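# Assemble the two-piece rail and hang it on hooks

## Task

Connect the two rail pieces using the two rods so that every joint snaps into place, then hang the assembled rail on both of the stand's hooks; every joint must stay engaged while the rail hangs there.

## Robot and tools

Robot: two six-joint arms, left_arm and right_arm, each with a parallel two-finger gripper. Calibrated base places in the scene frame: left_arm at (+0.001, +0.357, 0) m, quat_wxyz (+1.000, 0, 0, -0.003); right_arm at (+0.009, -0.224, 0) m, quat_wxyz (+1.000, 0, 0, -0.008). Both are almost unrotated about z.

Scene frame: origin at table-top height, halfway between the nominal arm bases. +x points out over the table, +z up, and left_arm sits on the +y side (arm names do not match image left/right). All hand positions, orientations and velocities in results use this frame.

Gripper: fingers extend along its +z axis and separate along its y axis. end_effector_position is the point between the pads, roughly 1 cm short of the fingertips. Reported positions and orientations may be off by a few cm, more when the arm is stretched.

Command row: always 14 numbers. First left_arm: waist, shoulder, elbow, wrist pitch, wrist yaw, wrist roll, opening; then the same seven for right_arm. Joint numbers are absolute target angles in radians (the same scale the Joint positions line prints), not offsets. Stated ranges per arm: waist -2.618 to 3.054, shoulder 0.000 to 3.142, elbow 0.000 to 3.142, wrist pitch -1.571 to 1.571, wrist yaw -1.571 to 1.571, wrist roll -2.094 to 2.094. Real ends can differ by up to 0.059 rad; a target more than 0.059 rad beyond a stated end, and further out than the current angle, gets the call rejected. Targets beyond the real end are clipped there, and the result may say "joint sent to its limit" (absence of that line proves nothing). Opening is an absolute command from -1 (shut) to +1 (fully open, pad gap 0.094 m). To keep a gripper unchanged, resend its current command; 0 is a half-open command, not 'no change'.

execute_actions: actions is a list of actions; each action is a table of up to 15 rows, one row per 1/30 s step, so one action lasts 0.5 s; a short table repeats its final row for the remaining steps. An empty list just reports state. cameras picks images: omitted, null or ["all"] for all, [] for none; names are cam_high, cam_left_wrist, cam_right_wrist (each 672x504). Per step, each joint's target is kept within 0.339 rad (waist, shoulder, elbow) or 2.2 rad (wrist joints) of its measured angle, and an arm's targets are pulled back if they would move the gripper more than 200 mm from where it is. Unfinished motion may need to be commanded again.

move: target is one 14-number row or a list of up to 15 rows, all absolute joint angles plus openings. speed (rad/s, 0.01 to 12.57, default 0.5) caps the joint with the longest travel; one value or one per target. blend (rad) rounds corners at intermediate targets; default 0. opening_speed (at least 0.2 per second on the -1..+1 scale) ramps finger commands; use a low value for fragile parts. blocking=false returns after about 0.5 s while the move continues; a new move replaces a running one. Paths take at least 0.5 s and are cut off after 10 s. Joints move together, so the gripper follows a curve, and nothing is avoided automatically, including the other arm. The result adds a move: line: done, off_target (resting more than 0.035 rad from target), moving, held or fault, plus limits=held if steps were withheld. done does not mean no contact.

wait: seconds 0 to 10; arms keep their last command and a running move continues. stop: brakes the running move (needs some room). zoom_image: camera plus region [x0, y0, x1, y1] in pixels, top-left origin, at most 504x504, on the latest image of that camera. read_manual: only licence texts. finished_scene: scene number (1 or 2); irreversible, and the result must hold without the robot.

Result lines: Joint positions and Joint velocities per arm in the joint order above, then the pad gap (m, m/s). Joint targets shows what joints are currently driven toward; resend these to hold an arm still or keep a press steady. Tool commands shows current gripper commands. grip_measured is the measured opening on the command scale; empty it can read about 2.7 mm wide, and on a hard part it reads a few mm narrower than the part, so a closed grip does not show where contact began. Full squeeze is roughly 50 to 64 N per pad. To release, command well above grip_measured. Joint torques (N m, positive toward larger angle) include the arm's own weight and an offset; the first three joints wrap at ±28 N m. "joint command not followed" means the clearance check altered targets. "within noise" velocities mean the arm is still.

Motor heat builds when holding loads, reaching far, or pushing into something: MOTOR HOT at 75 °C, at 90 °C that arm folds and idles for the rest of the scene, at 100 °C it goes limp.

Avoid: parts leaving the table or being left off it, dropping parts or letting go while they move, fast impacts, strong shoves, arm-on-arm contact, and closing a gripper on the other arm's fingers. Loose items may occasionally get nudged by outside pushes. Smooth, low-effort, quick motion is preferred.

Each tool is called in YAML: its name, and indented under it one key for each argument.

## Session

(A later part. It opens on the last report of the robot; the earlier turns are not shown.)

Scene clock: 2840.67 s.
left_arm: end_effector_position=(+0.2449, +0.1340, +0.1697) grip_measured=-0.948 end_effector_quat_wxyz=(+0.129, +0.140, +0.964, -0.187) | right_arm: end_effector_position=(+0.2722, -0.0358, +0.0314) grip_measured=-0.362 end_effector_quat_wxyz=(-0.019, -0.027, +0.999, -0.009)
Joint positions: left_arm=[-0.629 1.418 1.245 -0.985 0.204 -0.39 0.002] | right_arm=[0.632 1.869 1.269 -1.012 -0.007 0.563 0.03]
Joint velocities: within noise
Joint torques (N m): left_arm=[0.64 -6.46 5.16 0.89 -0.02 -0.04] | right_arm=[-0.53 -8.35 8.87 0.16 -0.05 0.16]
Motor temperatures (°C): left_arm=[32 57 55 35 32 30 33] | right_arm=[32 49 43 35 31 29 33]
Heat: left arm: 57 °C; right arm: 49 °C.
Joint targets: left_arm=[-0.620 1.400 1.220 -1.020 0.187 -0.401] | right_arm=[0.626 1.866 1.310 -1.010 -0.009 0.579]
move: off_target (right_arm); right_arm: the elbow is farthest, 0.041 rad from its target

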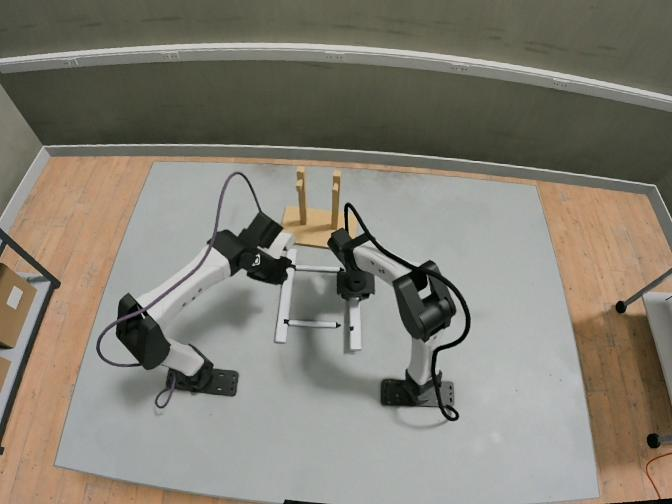

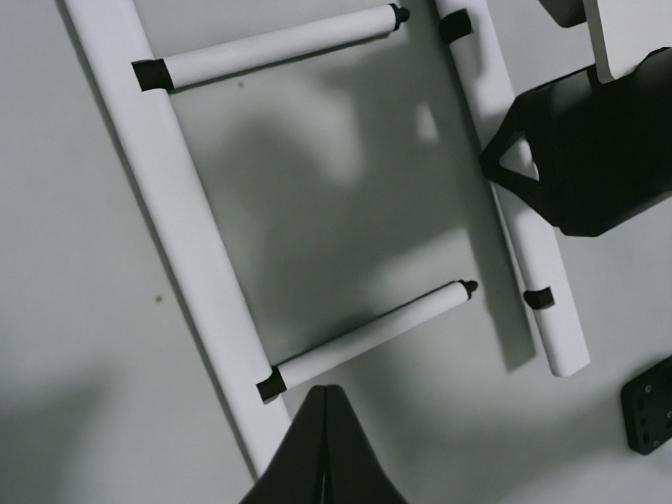

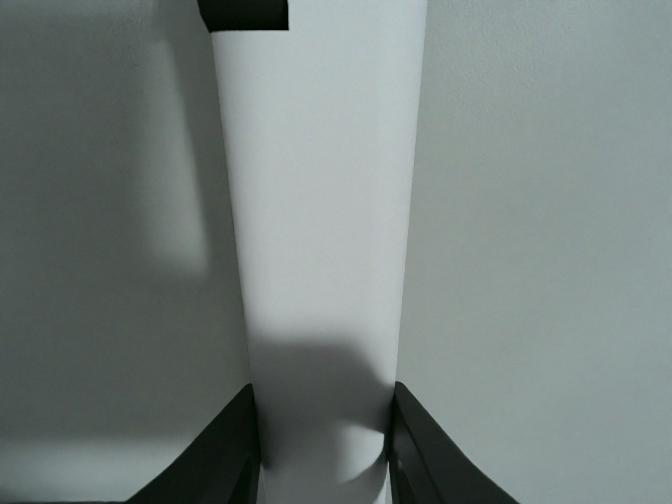

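move:
  target: [-0.62, 1.40, 1.22, -1.02, 0.187, -0.40, -0.95, 0.592, 1.905, 1.228, -0.858, 0.012, 0.623, -0.65]
  speed: 0.3

zoom_image:
  camera: "cam_left_wrist"
  region: [372, 0, 612, 180]

zoom_image:
  camera: "cam_left_wrist"
  region: [432, 220, 672, 400]

zoom_image:
  camera: "cam_high"
  region: [260, 240, 370, 350]

Scene clock: 2881.73 s.
left_arm: end_effector_position=(+0.2449, +0.1340, +0.1697) grip_measured=-0.948 end_effector_quat_wxyz=(+0.129, +0.140, +0.964, -0.187) | right_arm: end_effector_position=(+0.2892, -0.0349, +0.0136) grip_measured=-0.362 end_effector_quat_wxyz=(+0.001, +0.006, +1.000, +0.004)
Joint positions: left_arm=[-0.629 1.418 1.245 -0.985 0.204 -0.39 0.002] | right_arm=[0.606 1.904 1.241 -0.902 -0.005 0.603 0.03]
Joint velocities: within noise
Joint torques (N m): left_arm=[0.64 -6.49 5.19 0.89 -0.02 -0.02] | right_arm=[-0.68 -8.28 3.85 0.63 0.13 0.25]
Motor temperatures (°C): left_arm=[32 56 54 35 32 30 33] | right_arm=[31 51 48 33 31 29 33]
Heat: left arm: 56 °C; right arm: 51 °C.
Joint targets: left_arm=[-0.620 1.400 1.220 -1.020 0.187 -0.400] | right_arm=[0.598 1.905 1.229 -0.858 0.011 0.623]
move: off_target (right_arm); right_arm: the wrist pitch is farthest, 0.044 rad from its target

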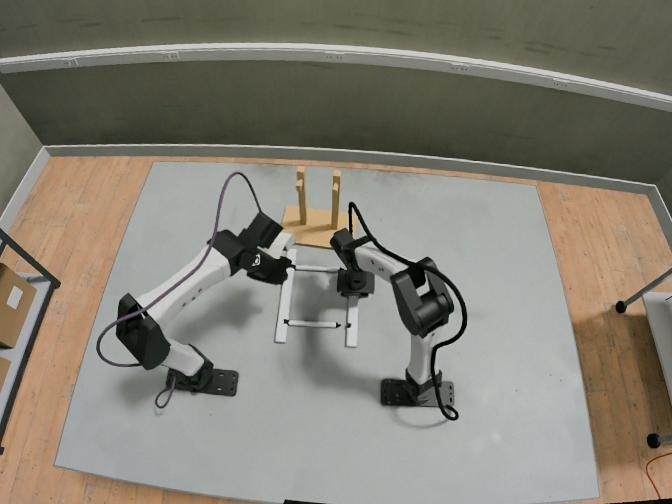

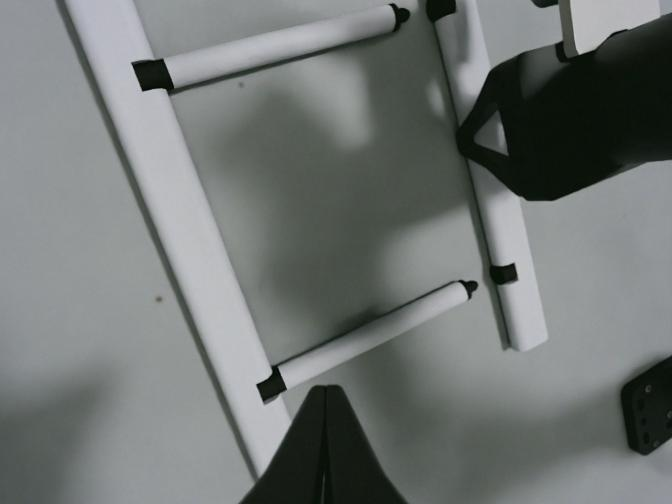

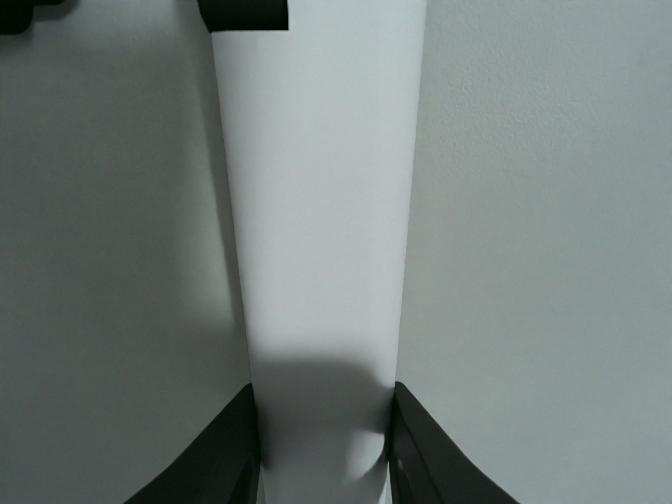

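Scaled by 2.100.

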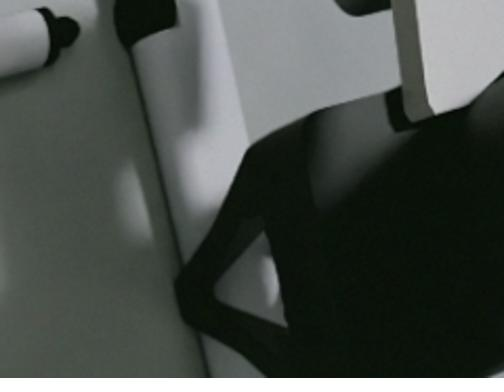

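Scaled by 2.100.

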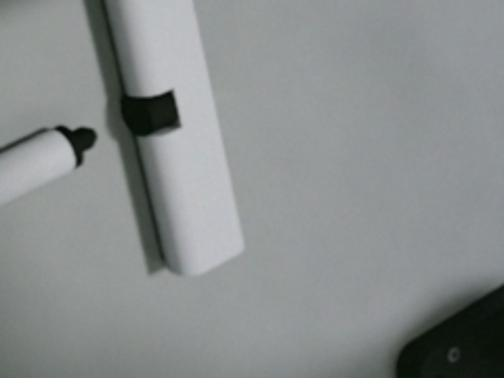

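Scaled by 4.582.

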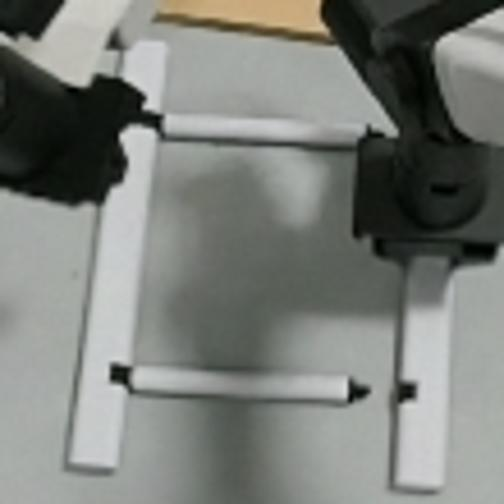

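move:
  target: [-0.62, 1.40, 1.22, -1.02, 0.187, -0.40, -0.95, 0.648, 1.940, 1.300, -0.880, 0.012, 0.655, -0.65]
  speed: 0.12

zoom_image:
  camera: "cam_left_wrist"
  region: [372, 0, 612, 180]

zoom_image:
  camera: "cam_left_wrist"
  region: [432, 220, 672, 400]

zoom_image:
  camera: "cam_high"
  region: [260, 240, 370, 350]

Scene clock: 2908.80 s.
left_arm: end_effector_position=(+0.2451, +0.1342, +0.1696) grip_measured=-0.948 end_effector_quat_wxyz=(+0.130, +0.140, +0.964, -0.186) | right_arm: end_effector_position=(+0.2914, -0.0239, +0.0135) grip_measured=-0.362 end_effector_quat_wxyz=(+0.006, +0.009, +1.000, +0.004)
Joint positions: left_arm=[-0.629 1.418 1.245 -0.985 0.202 -0.39 0.002] | right_arm=[0.632 1.925 1.27 -0.902 0.001 0.634 0.03]
Joint velocities: within noise
Joint torques (N m): left_arm=[0.66 -6.49 5.15 0.89 -0.02 -0.02] | right_arm=[0.79 -7.41 7.71 0.44 0.09 0.28]
Motor temperatures (°C): left_arm=[32 56 54 35 32 30 33] | right_arm=[31 50 45 34 31 29 33]
Heat: left arm: 56 °C; right arm: 50 °C.
Joint targets: left_arm=[-0.620 1.400 1.220 -1.020 0.186 -0.400] | right_arm=[0.641 1.939 1.299 -0.880 0.012 0.655]
move: done

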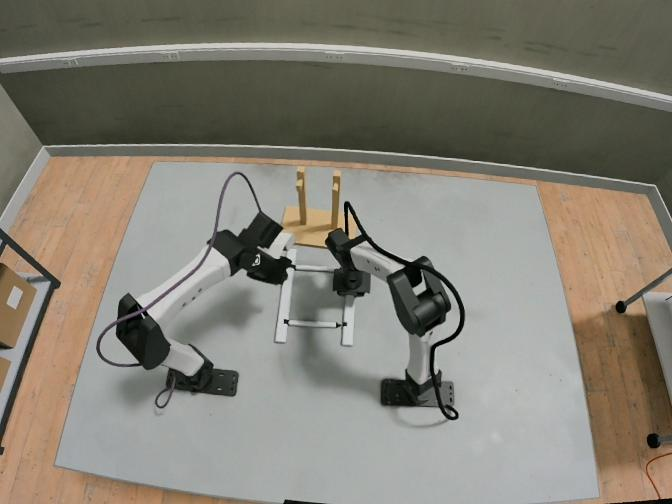

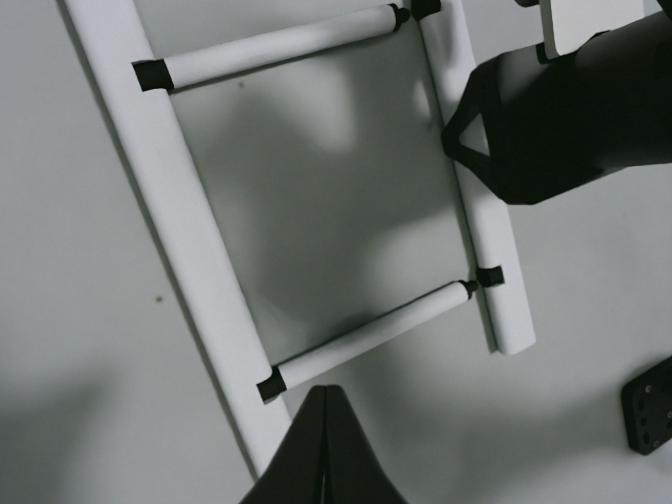

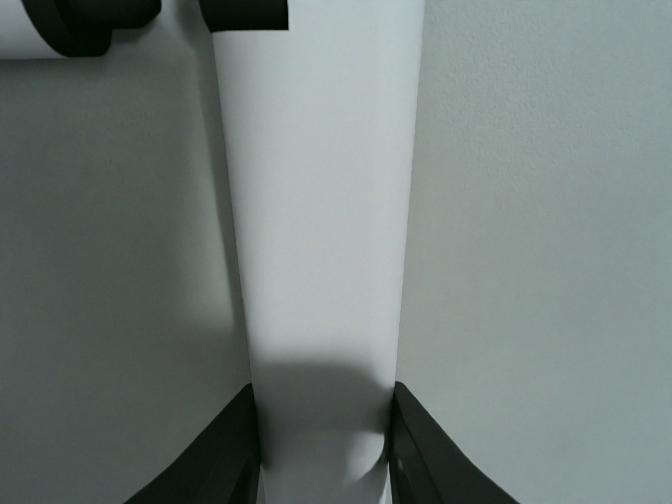

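Scaled by 2.100.

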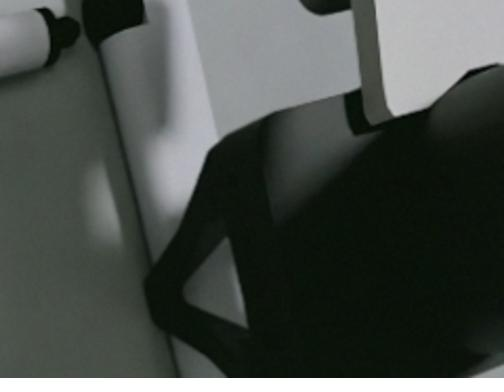

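Scaled by 2.100.

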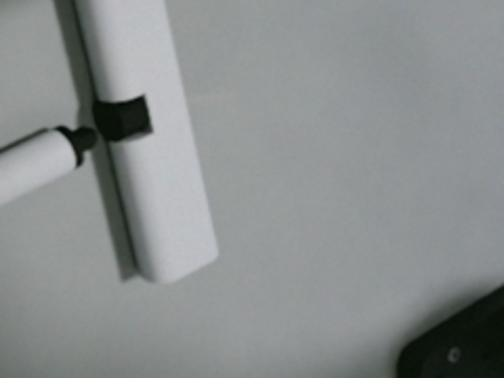

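Scaled by 4.582.

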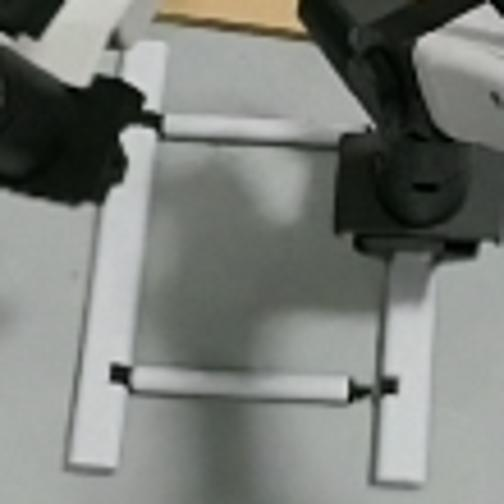

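move:
  target: [-0.62, 1.40, 1.22, -1.02, 0.187, -0.40, -0.95, 0.653, 1.940, 1.300, -0.880, 0.012, 0.655, -0.65]
  speed: 0.12
  cameras: ["cam_left_wrist", "cam_right_wrist"]

zoom_image:
  camera: "cam_left_wrist"
  region: [372, 0, 612, 180]

zoom_image:
  camera: "cam_left_wrist"
  region: [432, 220, 672, 400]

Scene clock: 2924.60 s.
left_arm: end_effector_position=(+0.2451, +0.1342, +0.1696) grip_measured=-0.948 end_effector_quat_wxyz=(+0.130, +0.140, +0.964, -0.186) | right_arm: end_effector_position=(+0.2906, -0.0228, +0.0135) grip_measured=-0.362 end_effector_quat_wxyz=(+0.009, +0.006, +1.000, -0.001)
Joint positions: left_arm=[-0.629 1.418 1.245 -0.985 0.202 -0.39 0.002] | right_arm=[0.641 1.925 1.27 -0.902 0.012 0.638 0.03]
Joint velocities: within noise
Joint torques (N m): left_arm=[0.65 -6.48 5.2 0.9 -0.01 -0.03] | right_arm=[0.98 -7.35 7.83 0.45 0.08 0.23]
Motor temperatures (°C): left_arm=[31 56 54 35 32 30 33] | right_arm=[31 49 45 33 31 29 33]
Heat: left arm: 56 °C; right arm: 49 °C.
Joint targets: left_arm=[-0.620 1.400 1.220 -1.020 0.187 -0.400] | right_arm=[0.652 1.940 1.300 -0.880 0.022 0.655]
move: done
Images, in order (width x height): cam_left_wrist 672x504, cam_right_wrist 672x504.

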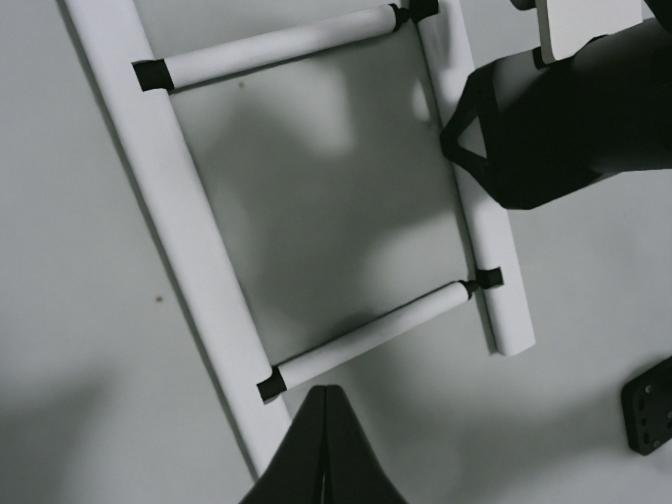

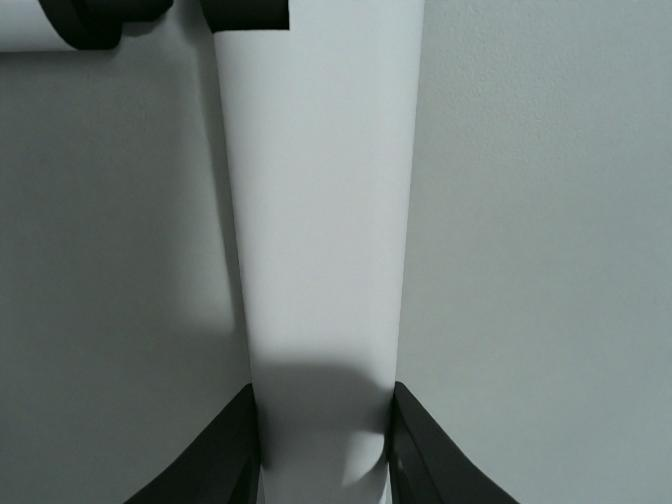

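Scaled by 2.100.

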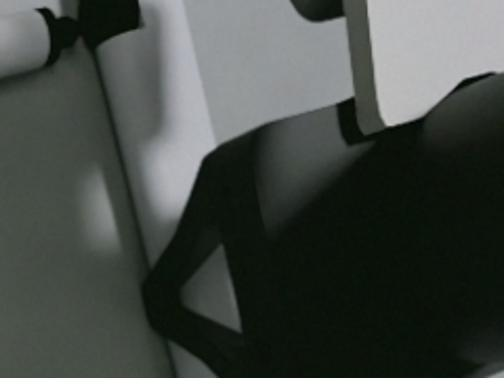

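Scaled by 2.100.

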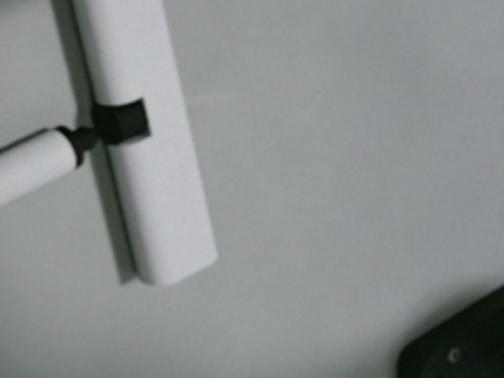

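move:
  target: [-0.62, 1.40, 1.22, -1.02, 0.187, -0.40, -0.95, 0.664, 1.940, 1.300, -0.880, 0.015, 0.668, -0.65]
  speed: 0.12
  cameras: ["cam_left_wrist", "cam_right_wrist"]

zoom_image:
  camera: "cam_left_wrist"
  region: [372, 0, 612, 180]

zoom_image:
  camera: "cam_left_wrist"
  region: [432, 220, 672, 400]

Scene clock: 2941.83 s.
left_arm: end_effector_position=(+0.2451, +0.1342, +0.1696) grip_measured=-0.948 end_effector_quat_wxyz=(+0.130, +0.140, +0.964, -0.186) | right_arm: end_effector_position=(+0.2881, -0.0194, +0.0135) grip_measured=-0.362 end_effector_quat_wxyz=(+0.009, +0.005, +1.000, -0.001)
Joint positions: left_arm=[-0.629 1.418 1.245 -0.985 0.202 -0.39 0.002] | right_arm=[0.653 1.925 1.27 -0.902 0.012 0.647 0.03]
Joint velocities: within noise
Joint torques (N m): left_arm=[0.64 -6.49 5.2 0.89 -0.01 -0.03] | right_arm=[0.99 -7.35 7.83 0.44 0.02 0.26]
Motor temperatures (°C): left_arm=[31 56 54 35 31 30 33] | right_arm=[31 48 45 33 31 29 33]
Heat: left arm: 56 °C; right arm: 48 °C.
Joint targets: left_arm=[-0.620 1.400 1.220 -1.020 0.187 -0.400] | right_arm=[0.665 1.940 1.300 -0.880 0.015 0.668]
move: done
Images, in order (width x height): cam_left_wrist 672x504, cam_right_wrist 672x504.

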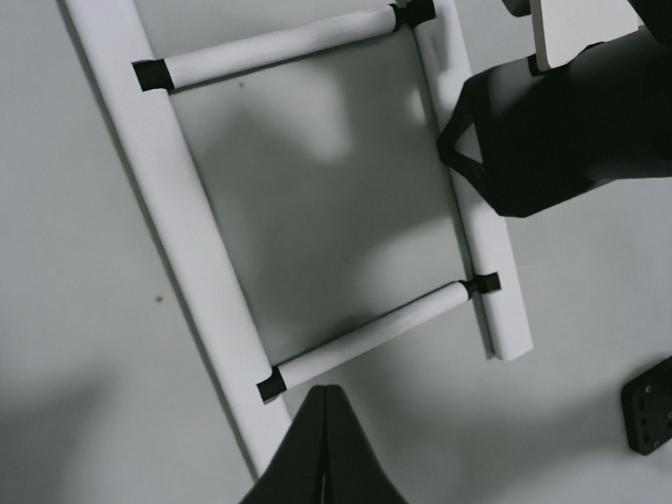

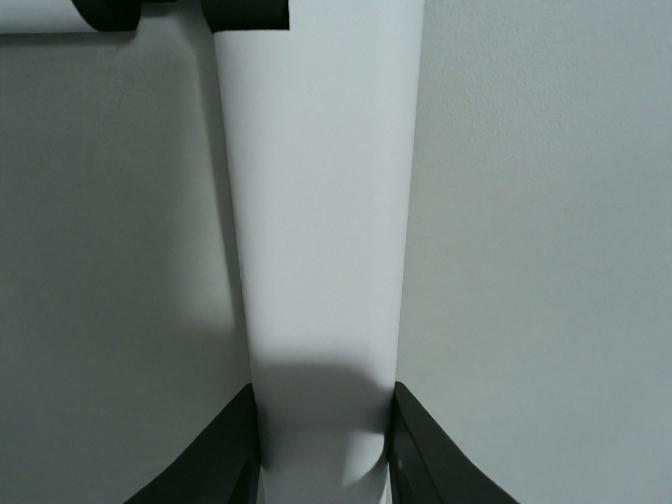

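Scaled by 2.100.

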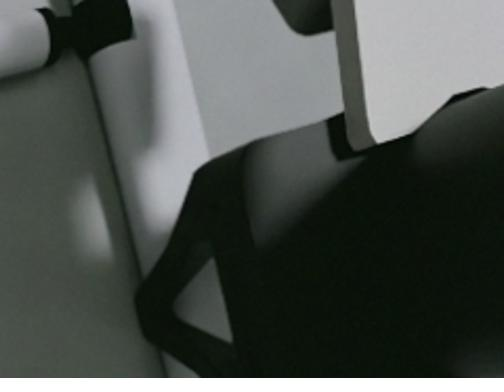

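Scaled by 2.100.

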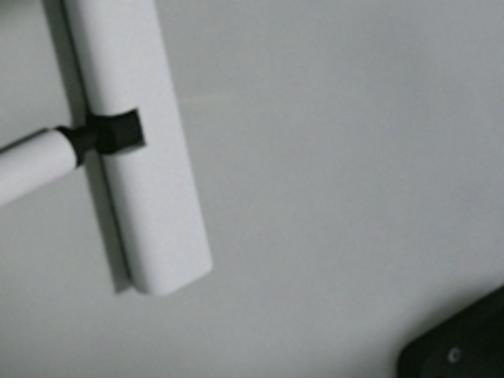

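move:
  target: [-0.62, 1.40, 1.22, -1.02, 0.187, -0.40, -0.95, 0.679, 1.955, 1.321, -0.886, 0.015, 0.682, -0.65]
  speed: 0.12
  cameras: ["cam_left_wrist", "cam_right_wrist"]

zoom_image:
  camera: "cam_left_wrist"
  region: [372, 0, 612, 180]

zoom_image:
  camera: "cam_left_wrist"
  region: [432, 220, 672, 400]

Scene clock: 2957.63 s.
left_arm: end_effector_position=(+0.2451, +0.1342, +0.1696) grip_measured=-0.948 end_effector_quat_wxyz=(+0.130, +0.140, +0.964, -0.186) | right_arm: end_effector_position=(+0.2888, -0.0105, +0.0135) grip_measured=-0.362 end_effector_quat_wxyz=(+0.009, +0.005, +1.000, +0.004)
Joint positions: left_arm=[-0.629 1.418 1.245 -0.985 0.202 -0.39 0.002] | right_arm=[0.668 1.941 1.292 -0.902 0.004 0.663 0.03]
Joint velocities: within noise
Joint torques (N m): left_arm=[0.65 -6.48 5.19 0.89 -0.01 -0.02] | right_arm=[0.9 -7.46 7.84 0.39 0.02 0.26]
Motor temperatures (°C): left_arm=[31 56 54 35 31 30 33] | right_arm=[31 48 45 33 31 29 33]
Heat: left arm: 56 °C; right arm: 48 °C.
Joint targets: left_arm=[-0.620 1.400 1.220 -1.020 0.187 -0.400] | right_arm=[0.679 1.956 1.322 -0.886 0.007 0.683]
move: done
Images, in order (width x height): cam_left_wrist 672x504, cam_right_wrist 672x504.

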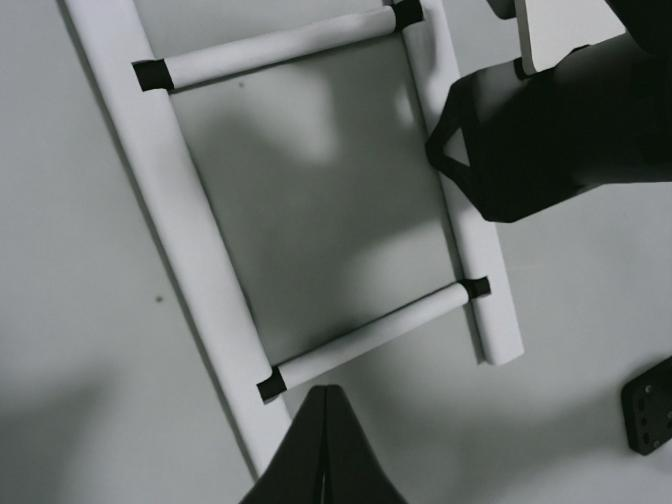

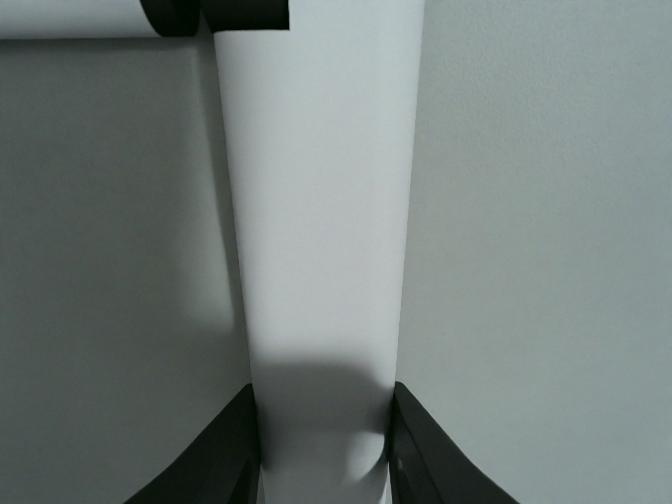

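Scaled by 2.100.

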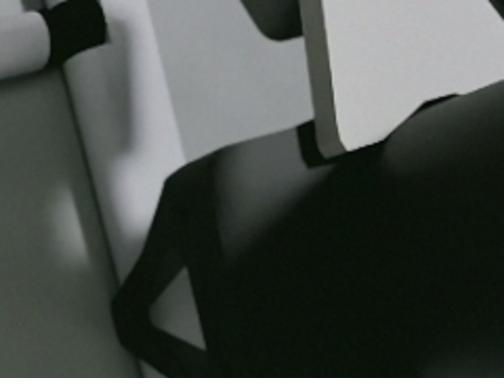

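Scaled by 2.100.

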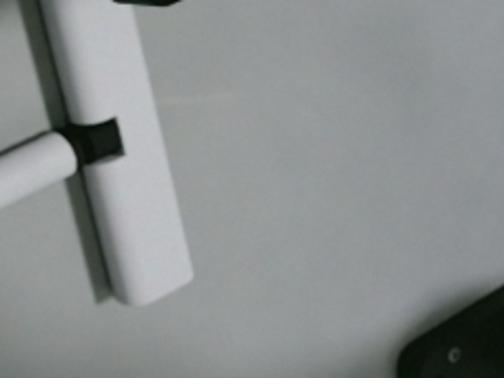

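move:
  target:
    - [-0.62, 1.40, 1.22, -1.02, 0.187, -0.40, -0.95, 0.679, 1.950, 1.315, -0.890, 0.012, 0.675, 0.2]
    - [-0.50, 1.55, 1.25, -0.95, 0.35, -0.32, -0.95, 0.668, 1.890, 1.450, -1.130, 0.0, 0.660, 0.2]
    - [-0.30, 1.75, 1.27, -0.85, 0.55, -0.25, -0.95, 0.40, 1.930, 1.450, -1.000, -0.39, -0.40, -0.5]
    - [-0.140, 1.965, 1.255, -0.735, 0.700, -0.175, -0.95, 0.158, 2.035, 1.320, -0.740, -0.81, -1.41, -0.95]
  speed: 0.8
  blend: 0.08
  opening_speed: 1.5

Scene clock: 2995.73 s.
left_arm: end_effector_position=(+0.3469, +0.1997, +0.0404) grip_measured=-0.948 end_effector_quat_wxyz=(-0.006, -0.007, +0.941, -0.337) | right_arm: end_effector_position=(+0.3702, -0.0498, +0.0421) grip_measured=-0.948 end_effector_quat_wxyz=(-0.252, +0.655, -0.656, -0.276)
Joint positions: left_arm=[-0.132 1.947 1.245 -0.765 0.681 -0.19 0.002] | right_arm=[0.164 2.028 1.333 -0.776 -0.761 -1.381 0.002]
Joint velocities: within noise
Joint torques (N m): left_arm=[0.17 -7.12 7.06 0.92 0.63 0.3] | right_arm=[-0.36 -8.9 3.9 0.69 -0.83 -0.23]
Motor temperatures (°C): left_arm=[31 56 54 35 31 30 33] | right_arm=[31 52 48 33 31 29 33]
Heat: left arm: 56 °C; right arm: 52 °C.
Joint targets: left_arm=[-0.128 1.964 1.255 -0.735 0.700 -0.175] | right_arm=[0.160 2.034 1.321 -0.739 -0.802 -1.400]
move: off_target (right_arm); blend cut to 0 rad at target 1, 0 rad at target 3; target 4's new numbers were sent with right_arm's wrist yaw 0.049 rad from that target; right_arm: the wrist yaw is farthest, 0.049 rad from its target

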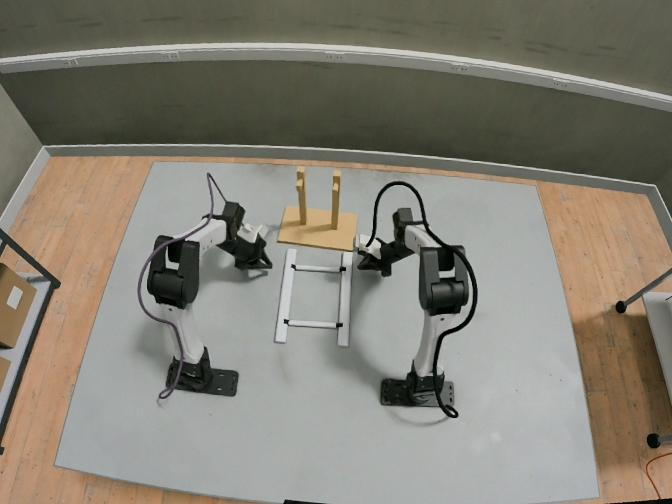

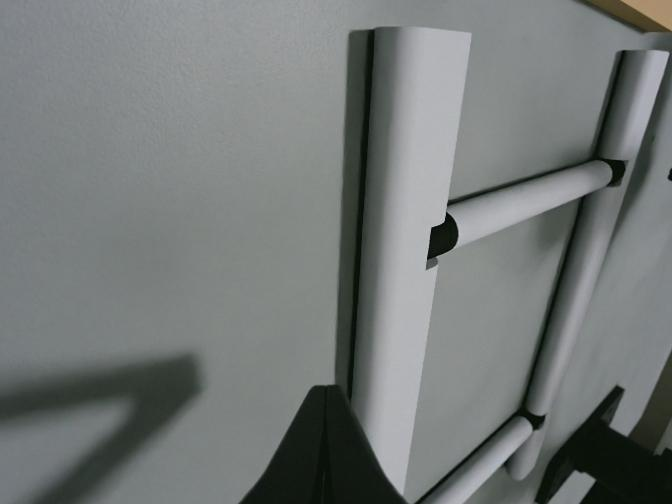

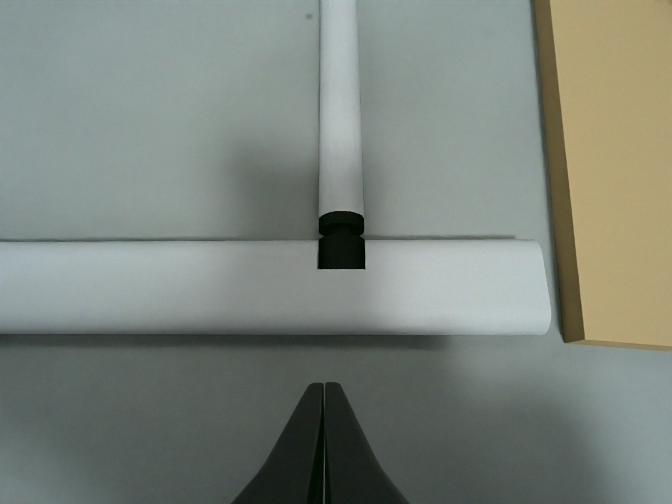

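move:
  target: [-0.178, 2.056, 1.272, -0.590, 0.700, -0.260, -0.95, 0.186, 2.090, 1.270, -0.588, -0.810, -1.352, -0.95]
  speed: 0.3
  cameras: ["cam_left_wrist", "cam_right_wrist"]

Scene clock: 3015.80 s.
left_arm: end_effector_position=(+0.3587, +0.1769, +0.0118) grip_measured=-0.948 end_effector_quat_wxyz=(-0.002, +0.000, +0.940, -0.342) | right_arm: end_effector_position=(+0.3749, -0.0407, +0.0157) grip_measured=-0.948 end_effector_quat_wxyz=(-0.268, +0.659, -0.648, -0.274)
Joint positions: left_arm=[-0.185 2.039 1.245 -0.622 0.684 -0.248 0.002] | right_arm=[0.181 2.08 1.282 -0.629 -0.775 -1.364 0.002]
Joint velocities: within noise
Joint torques (N m): left_arm=[-0.49 -7.64 8.32 1.01 0.61 0] | right_arm=[0.64 -8.68 3.67 0.79 -0.78 0.15]
Motor temperatures (°C): left_arm=[31 57 55 35 32 30 33] | right_arm=[31 53 45 33 32 29 32]
Heat: left arm: 57 °C; right arm: 53 °C.
Joint targets: left_arm=[-0.189 2.056 1.272 -0.590 0.701 -0.260] | right_arm=[0.188 2.091 1.269 -0.589 -0.809 -1.352]
move: off_target (right_arm); right_arm: the wrist pitch is farthest, 0.041 rad from its target
Images, in order (width x height): cam_left_wrist 672x504, cam_right_wrist 672x504.

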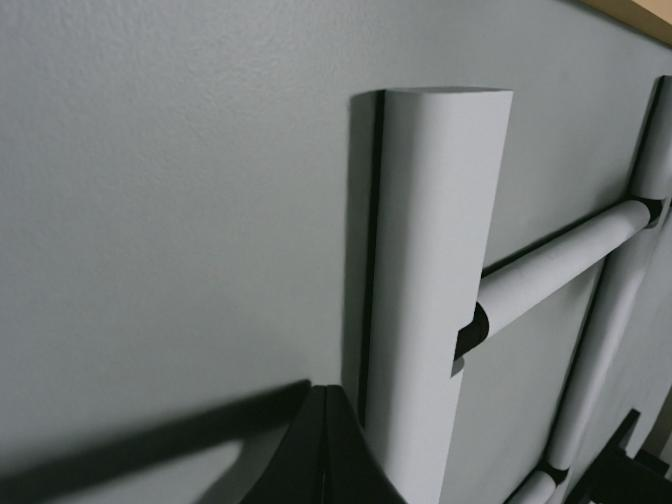

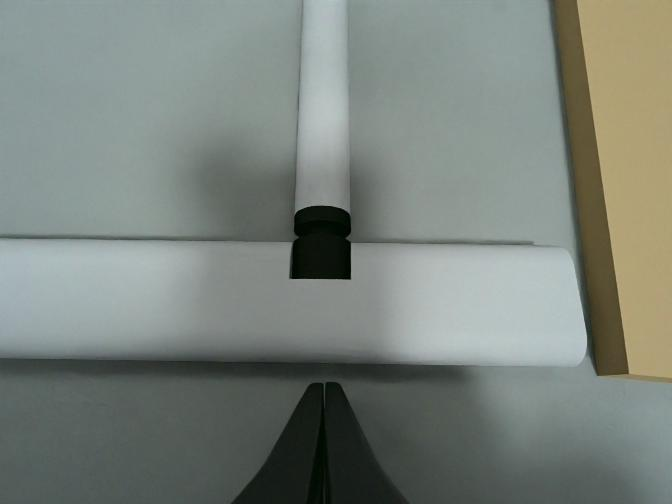

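move:
  target: [-0.195, 2.056, 1.276, -0.575, 0.730, -0.260, -0.95, 0.226, 2.094, 1.276, -0.545, -0.825, -1.323, -0.95]
  speed: 0.12
  cameras: ["cam_left_wrist", "cam_right_wrist"]

zoom_image:
  camera: "cam_right_wrist"
  region: [240, 170, 410, 300]

Scene clock: 3029.17 s.
left_arm: end_effector_position=(+0.3607, +0.1730, +0.0152) grip_measured=-0.948 end_effector_quat_wxyz=(+0.002, +0.003, +0.935, -0.355) | right_arm: end_effector_position=(+0.3758, -0.0280, +0.0159) grip_measured=-0.948 end_effector_quat_wxyz=(-0.273, +0.663, -0.642, -0.273)
Joint positions: left_arm=[-0.185 2.039 1.245 -0.607 0.71 -0.248 0.002] | right_arm=[0.211 2.083 1.282 -0.592 -0.777 -1.335 0.002]
Joint velocities: within noise
Joint torques (N m): left_arm=[-0.76 -7.71 8.69 1.06 0.65 0] | right_arm=[0.95 -8.81 4.31 0.92 -0.91 0.1]
Motor temperatures (°C): left_arm=[31 57 56 35 32 30 33] | right_arm=[31 53 44 33 32 29 32]
Heat: left arm: 57 °C; right arm: 53 °C.
Joint targets: left_arm=[-0.192 2.056 1.276 -0.574 0.730 -0.259] | right_arm=[0.222 2.094 1.276 -0.546 -0.825 -1.322]
move: off_target (right_arm); right_arm: the wrist yaw is farthest, 0.048 rad from its target
Images, in order (width x height): cam_left_wrist 672x504, cam_right_wrist 672x504.

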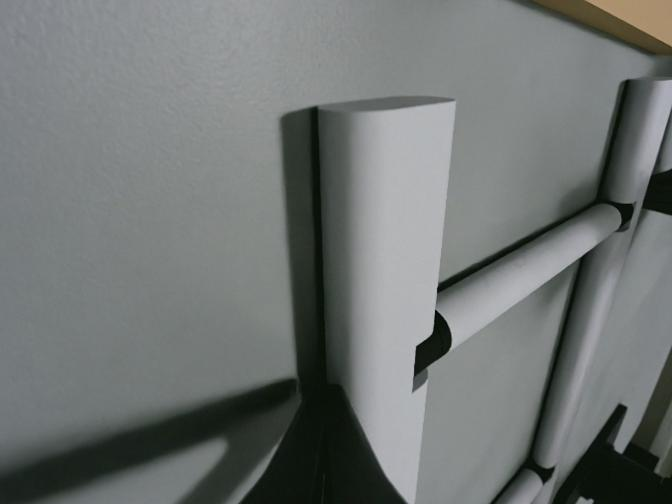

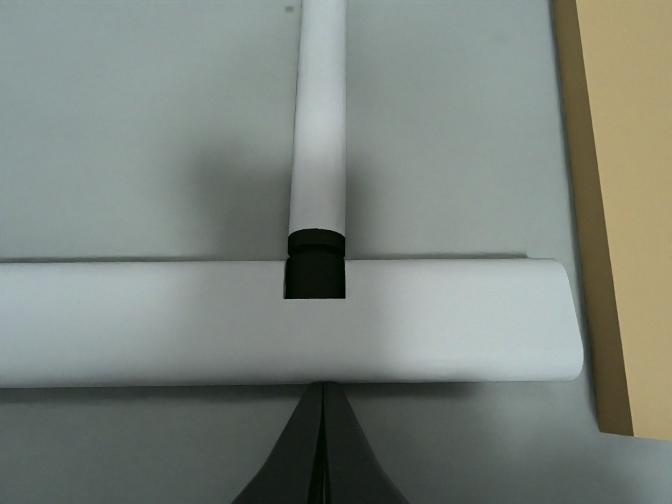

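Scaled by 2.965.

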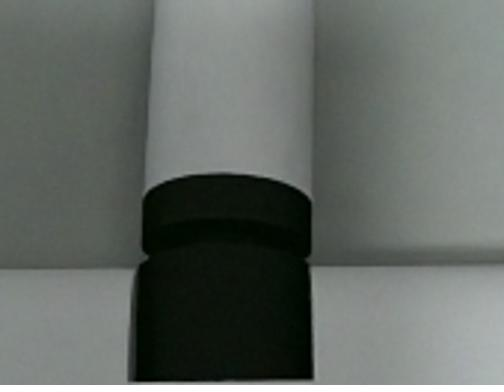

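move:
  target: [-0.238, 2.056, 1.282, -0.550, 0.785, -0.260, -0.95, 0.262, 2.094, 1.285, -0.515, -0.875, -1.323, -0.95]
  speed: 0.12
  cameras: ["cam_left_wrist", "cam_right_wrist"]

zoom_image:
  camera: "cam_right_wrist"
  region: [240, 170, 410, 300]

Scene clock: 3036.33 s.
left_arm: end_effector_position=(+0.3608, +0.1720, +0.0159) grip_measured=-0.948 end_effector_quat_wxyz=(+0.002, +0.004, +0.934, -0.357) | right_arm: end_effector_position=(+0.3761, -0.0261, +0.0161) grip_measured=-0.948 end_effector_quat_wxyz=(-0.274, +0.665, -0.639, -0.272)
Joint positions: left_arm=[-0.187 2.039 1.247 -0.607 0.713 -0.25 0.002] | right_arm=[0.216 2.083 1.282 -0.586 -0.777 -1.335 0.002]
Joint velocities: within noise
Joint torques (N m): left_arm=[-4.03 -7.72 9.2 1.29 1.16 0.01] | right_arm=[3.97 -8.79 5.18 1.15 -1.36 0.14]
Motor temperatures (°C): left_arm=[31 57 57 35 32 30 33] | right_arm=[31 53 44 34 32 29 32]
Heat: left arm: 57 °C; right arm: 53 °C.
Joint targets: left_arm=[-0.229 2.056 1.284 -0.551 0.784 -0.261] | right_arm=[0.261 2.094 1.285 -0.514 -0.874 -1.324]
move: off_target (left_arm, right_arm); left_arm: the wrist yaw is farthest, 0.072 rad from its target; right_arm: the wrist yaw is farthest, 0.098 rad from its target
Images, in order (width x height): cam_left_wrist 672x504, cam_right_wrist 672x504.

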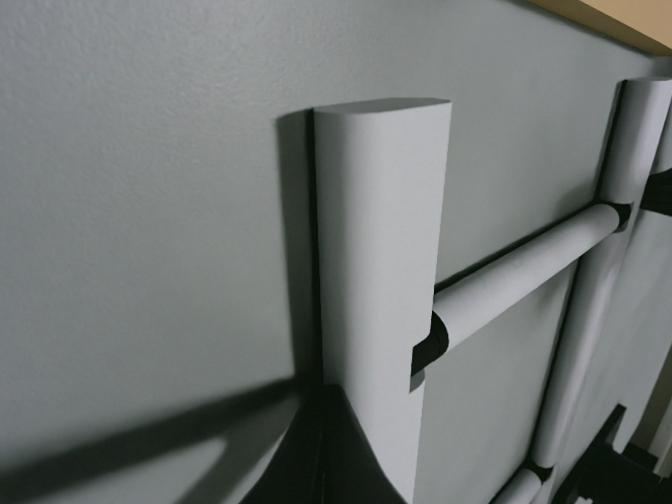

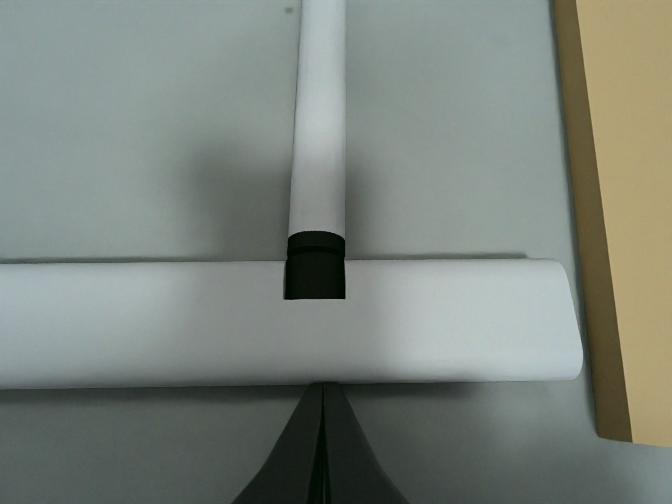

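Scaled by 2.965.

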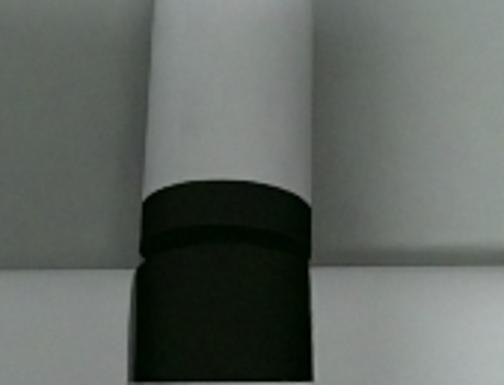

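move:
  target: [-0.275, 2.056, 1.290, -0.525, 0.840, -0.260, -0.95, 0.298, 2.094, 1.295, -0.480, -0.930, -1.323, -0.95]
  speed: 0.12
  cameras: ["cam_left_wrist", "cam_right_wrist"]

zoom_image:
  camera: "cam_right_wrist"
  region: [240, 170, 410, 300]

Scene clock: 3040.67 s.
left_arm: end_effector_position=(+0.3603, +0.1690, +0.0167) grip_measured=-0.948 end_effector_quat_wxyz=(+0.002, +0.008, +0.934, -0.357) | right_arm: end_effector_position=(+0.3762, -0.0242, +0.0169) grip_measured=-0.948 end_effector_quat_wxyz=(-0.276, +0.667, -0.636, -0.271)
Joint positions: left_arm=[-0.195 2.039 1.25 -0.607 0.713 -0.25 0.002] | right_arm=[0.221 2.082 1.282 -0.581 -0.777 -1.335 0.002]
Joint velocities: within noise
Joint torques (N m): left_arm=[-7.51 -7.71 9.47 1.55 1.72 0.01] | right_arm=[6.93 -8.8 6.11 1.42 -1.88 0.15]
Motor temperatures (°C): left_arm=[32 57 57 35 32 30 33] | right_arm=[32 52 43 34 33 29 32]
Heat: left arm: 57 °C; right arm: 52 °C.
Joint targets: left_arm=[-0.275 2.056 1.290 -0.525 0.840 -0.260] | right_arm=[0.299 2.092 1.295 -0.481 -0.930 -1.323]
move: off_target (left_arm, right_arm); left_arm: the wrist yaw is farthest, 0.127 rad from its target; right_arm: the wrist yaw is farthest, 0.153 rad from its target
Images, in order (width x height): cam_left_wrist 672x504, cam_right_wrist 672x504.

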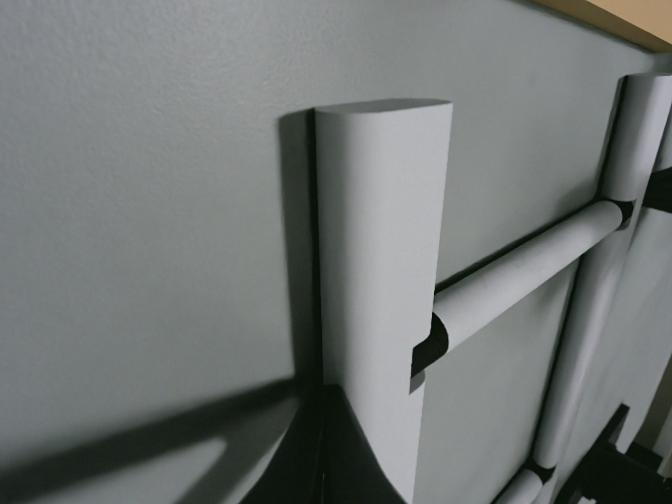

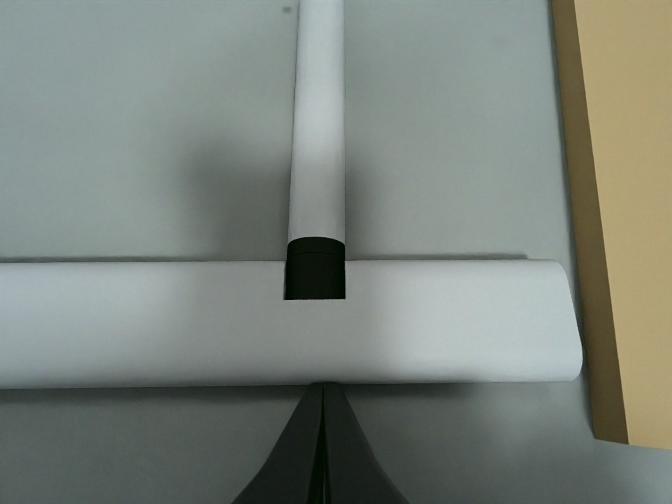

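Scaled by 2.965.

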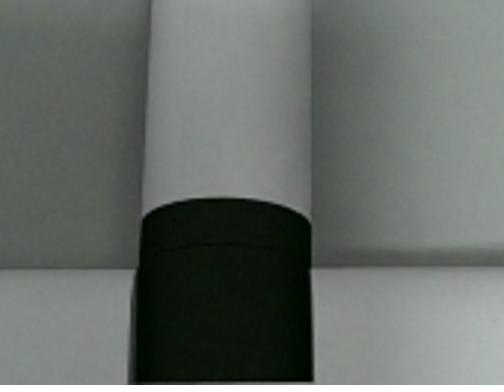

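move:
  target:
    - [-0.150, 1.980, 1.255, -0.700, 0.700, -0.200, -0.95, 0.175, 2.045, 1.320, -0.720, -0.800, -1.380, -0.95]
    - [-0.200, 1.640, 0.860, -0.610, 0.690, -0.270, -0.95, 0.220, 1.720, 0.940, -0.640, -0.790, -1.310, -0.95]
    - [-0.273, 1.378, 0.490, -0.440, 0.675, -0.355, -0.95, 0.288, 1.392, 0.550, -0.480, -0.785, -1.235, -0.95]
  speed: 0.6
  blend: 0.05

Scene clock: 3072.97 s.
left_arm: end_effector_position=(+0.1783, +0.1896, +0.0196) grip_measured=-0.948 end_effector_quat_wxyz=(-0.013, +0.009, +0.935, -0.353) | right_arm: end_effector_position=(+0.1901, -0.0456, +0.0371) grip_measured=-0.948 end_effector_quat_wxyz=(-0.256, +0.663, -0.639, -0.294)
Joint positions: left_arm=[-0.281 1.398 0.507 -0.474 0.698 -0.344 0.002] | right_arm=[0.296 1.413 0.561 -0.523 -0.781 -1.246 0.002]
Joint velocities: within noise
Joint torques (N m): left_arm=[-0.68 -5.3 4.4 1.16 0.21 -0.01] | right_arm=[0.49 -5.63 3.73 0.93 -0.51 0.16]
Motor temperatures (°C): left_arm=[35 58 63 37 35 30 32] | right_arm=[34 52 43 35 36 29 31]
Heat: left arm: 63 °C; right arm: 52 °C.
Joint targets: left_arm=[-0.286 1.377 0.490 -0.439 0.675 -0.355] | right_arm=[0.302 1.392 0.550 -0.479 -0.787 -1.234]
move: off_target (right_arm); right_arm: the wrist pitch is farthest, 0.043 rad from its target

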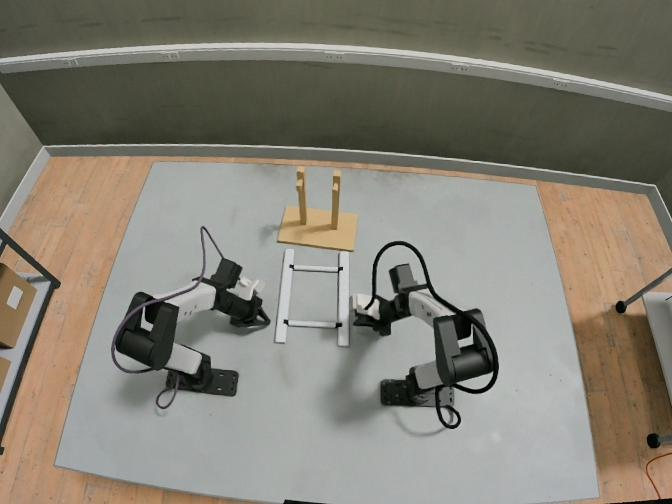

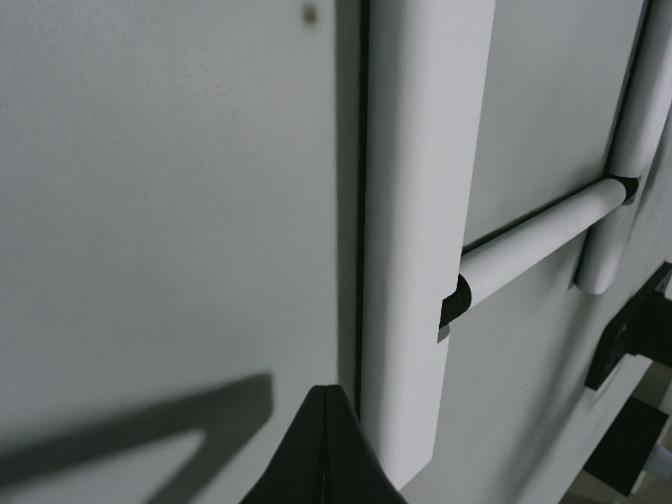

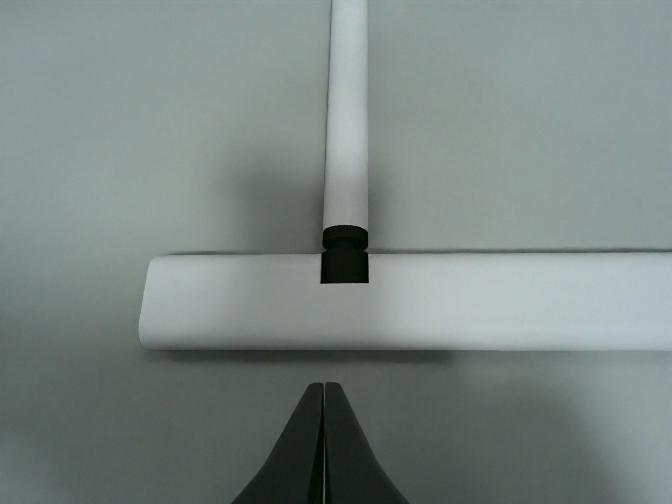

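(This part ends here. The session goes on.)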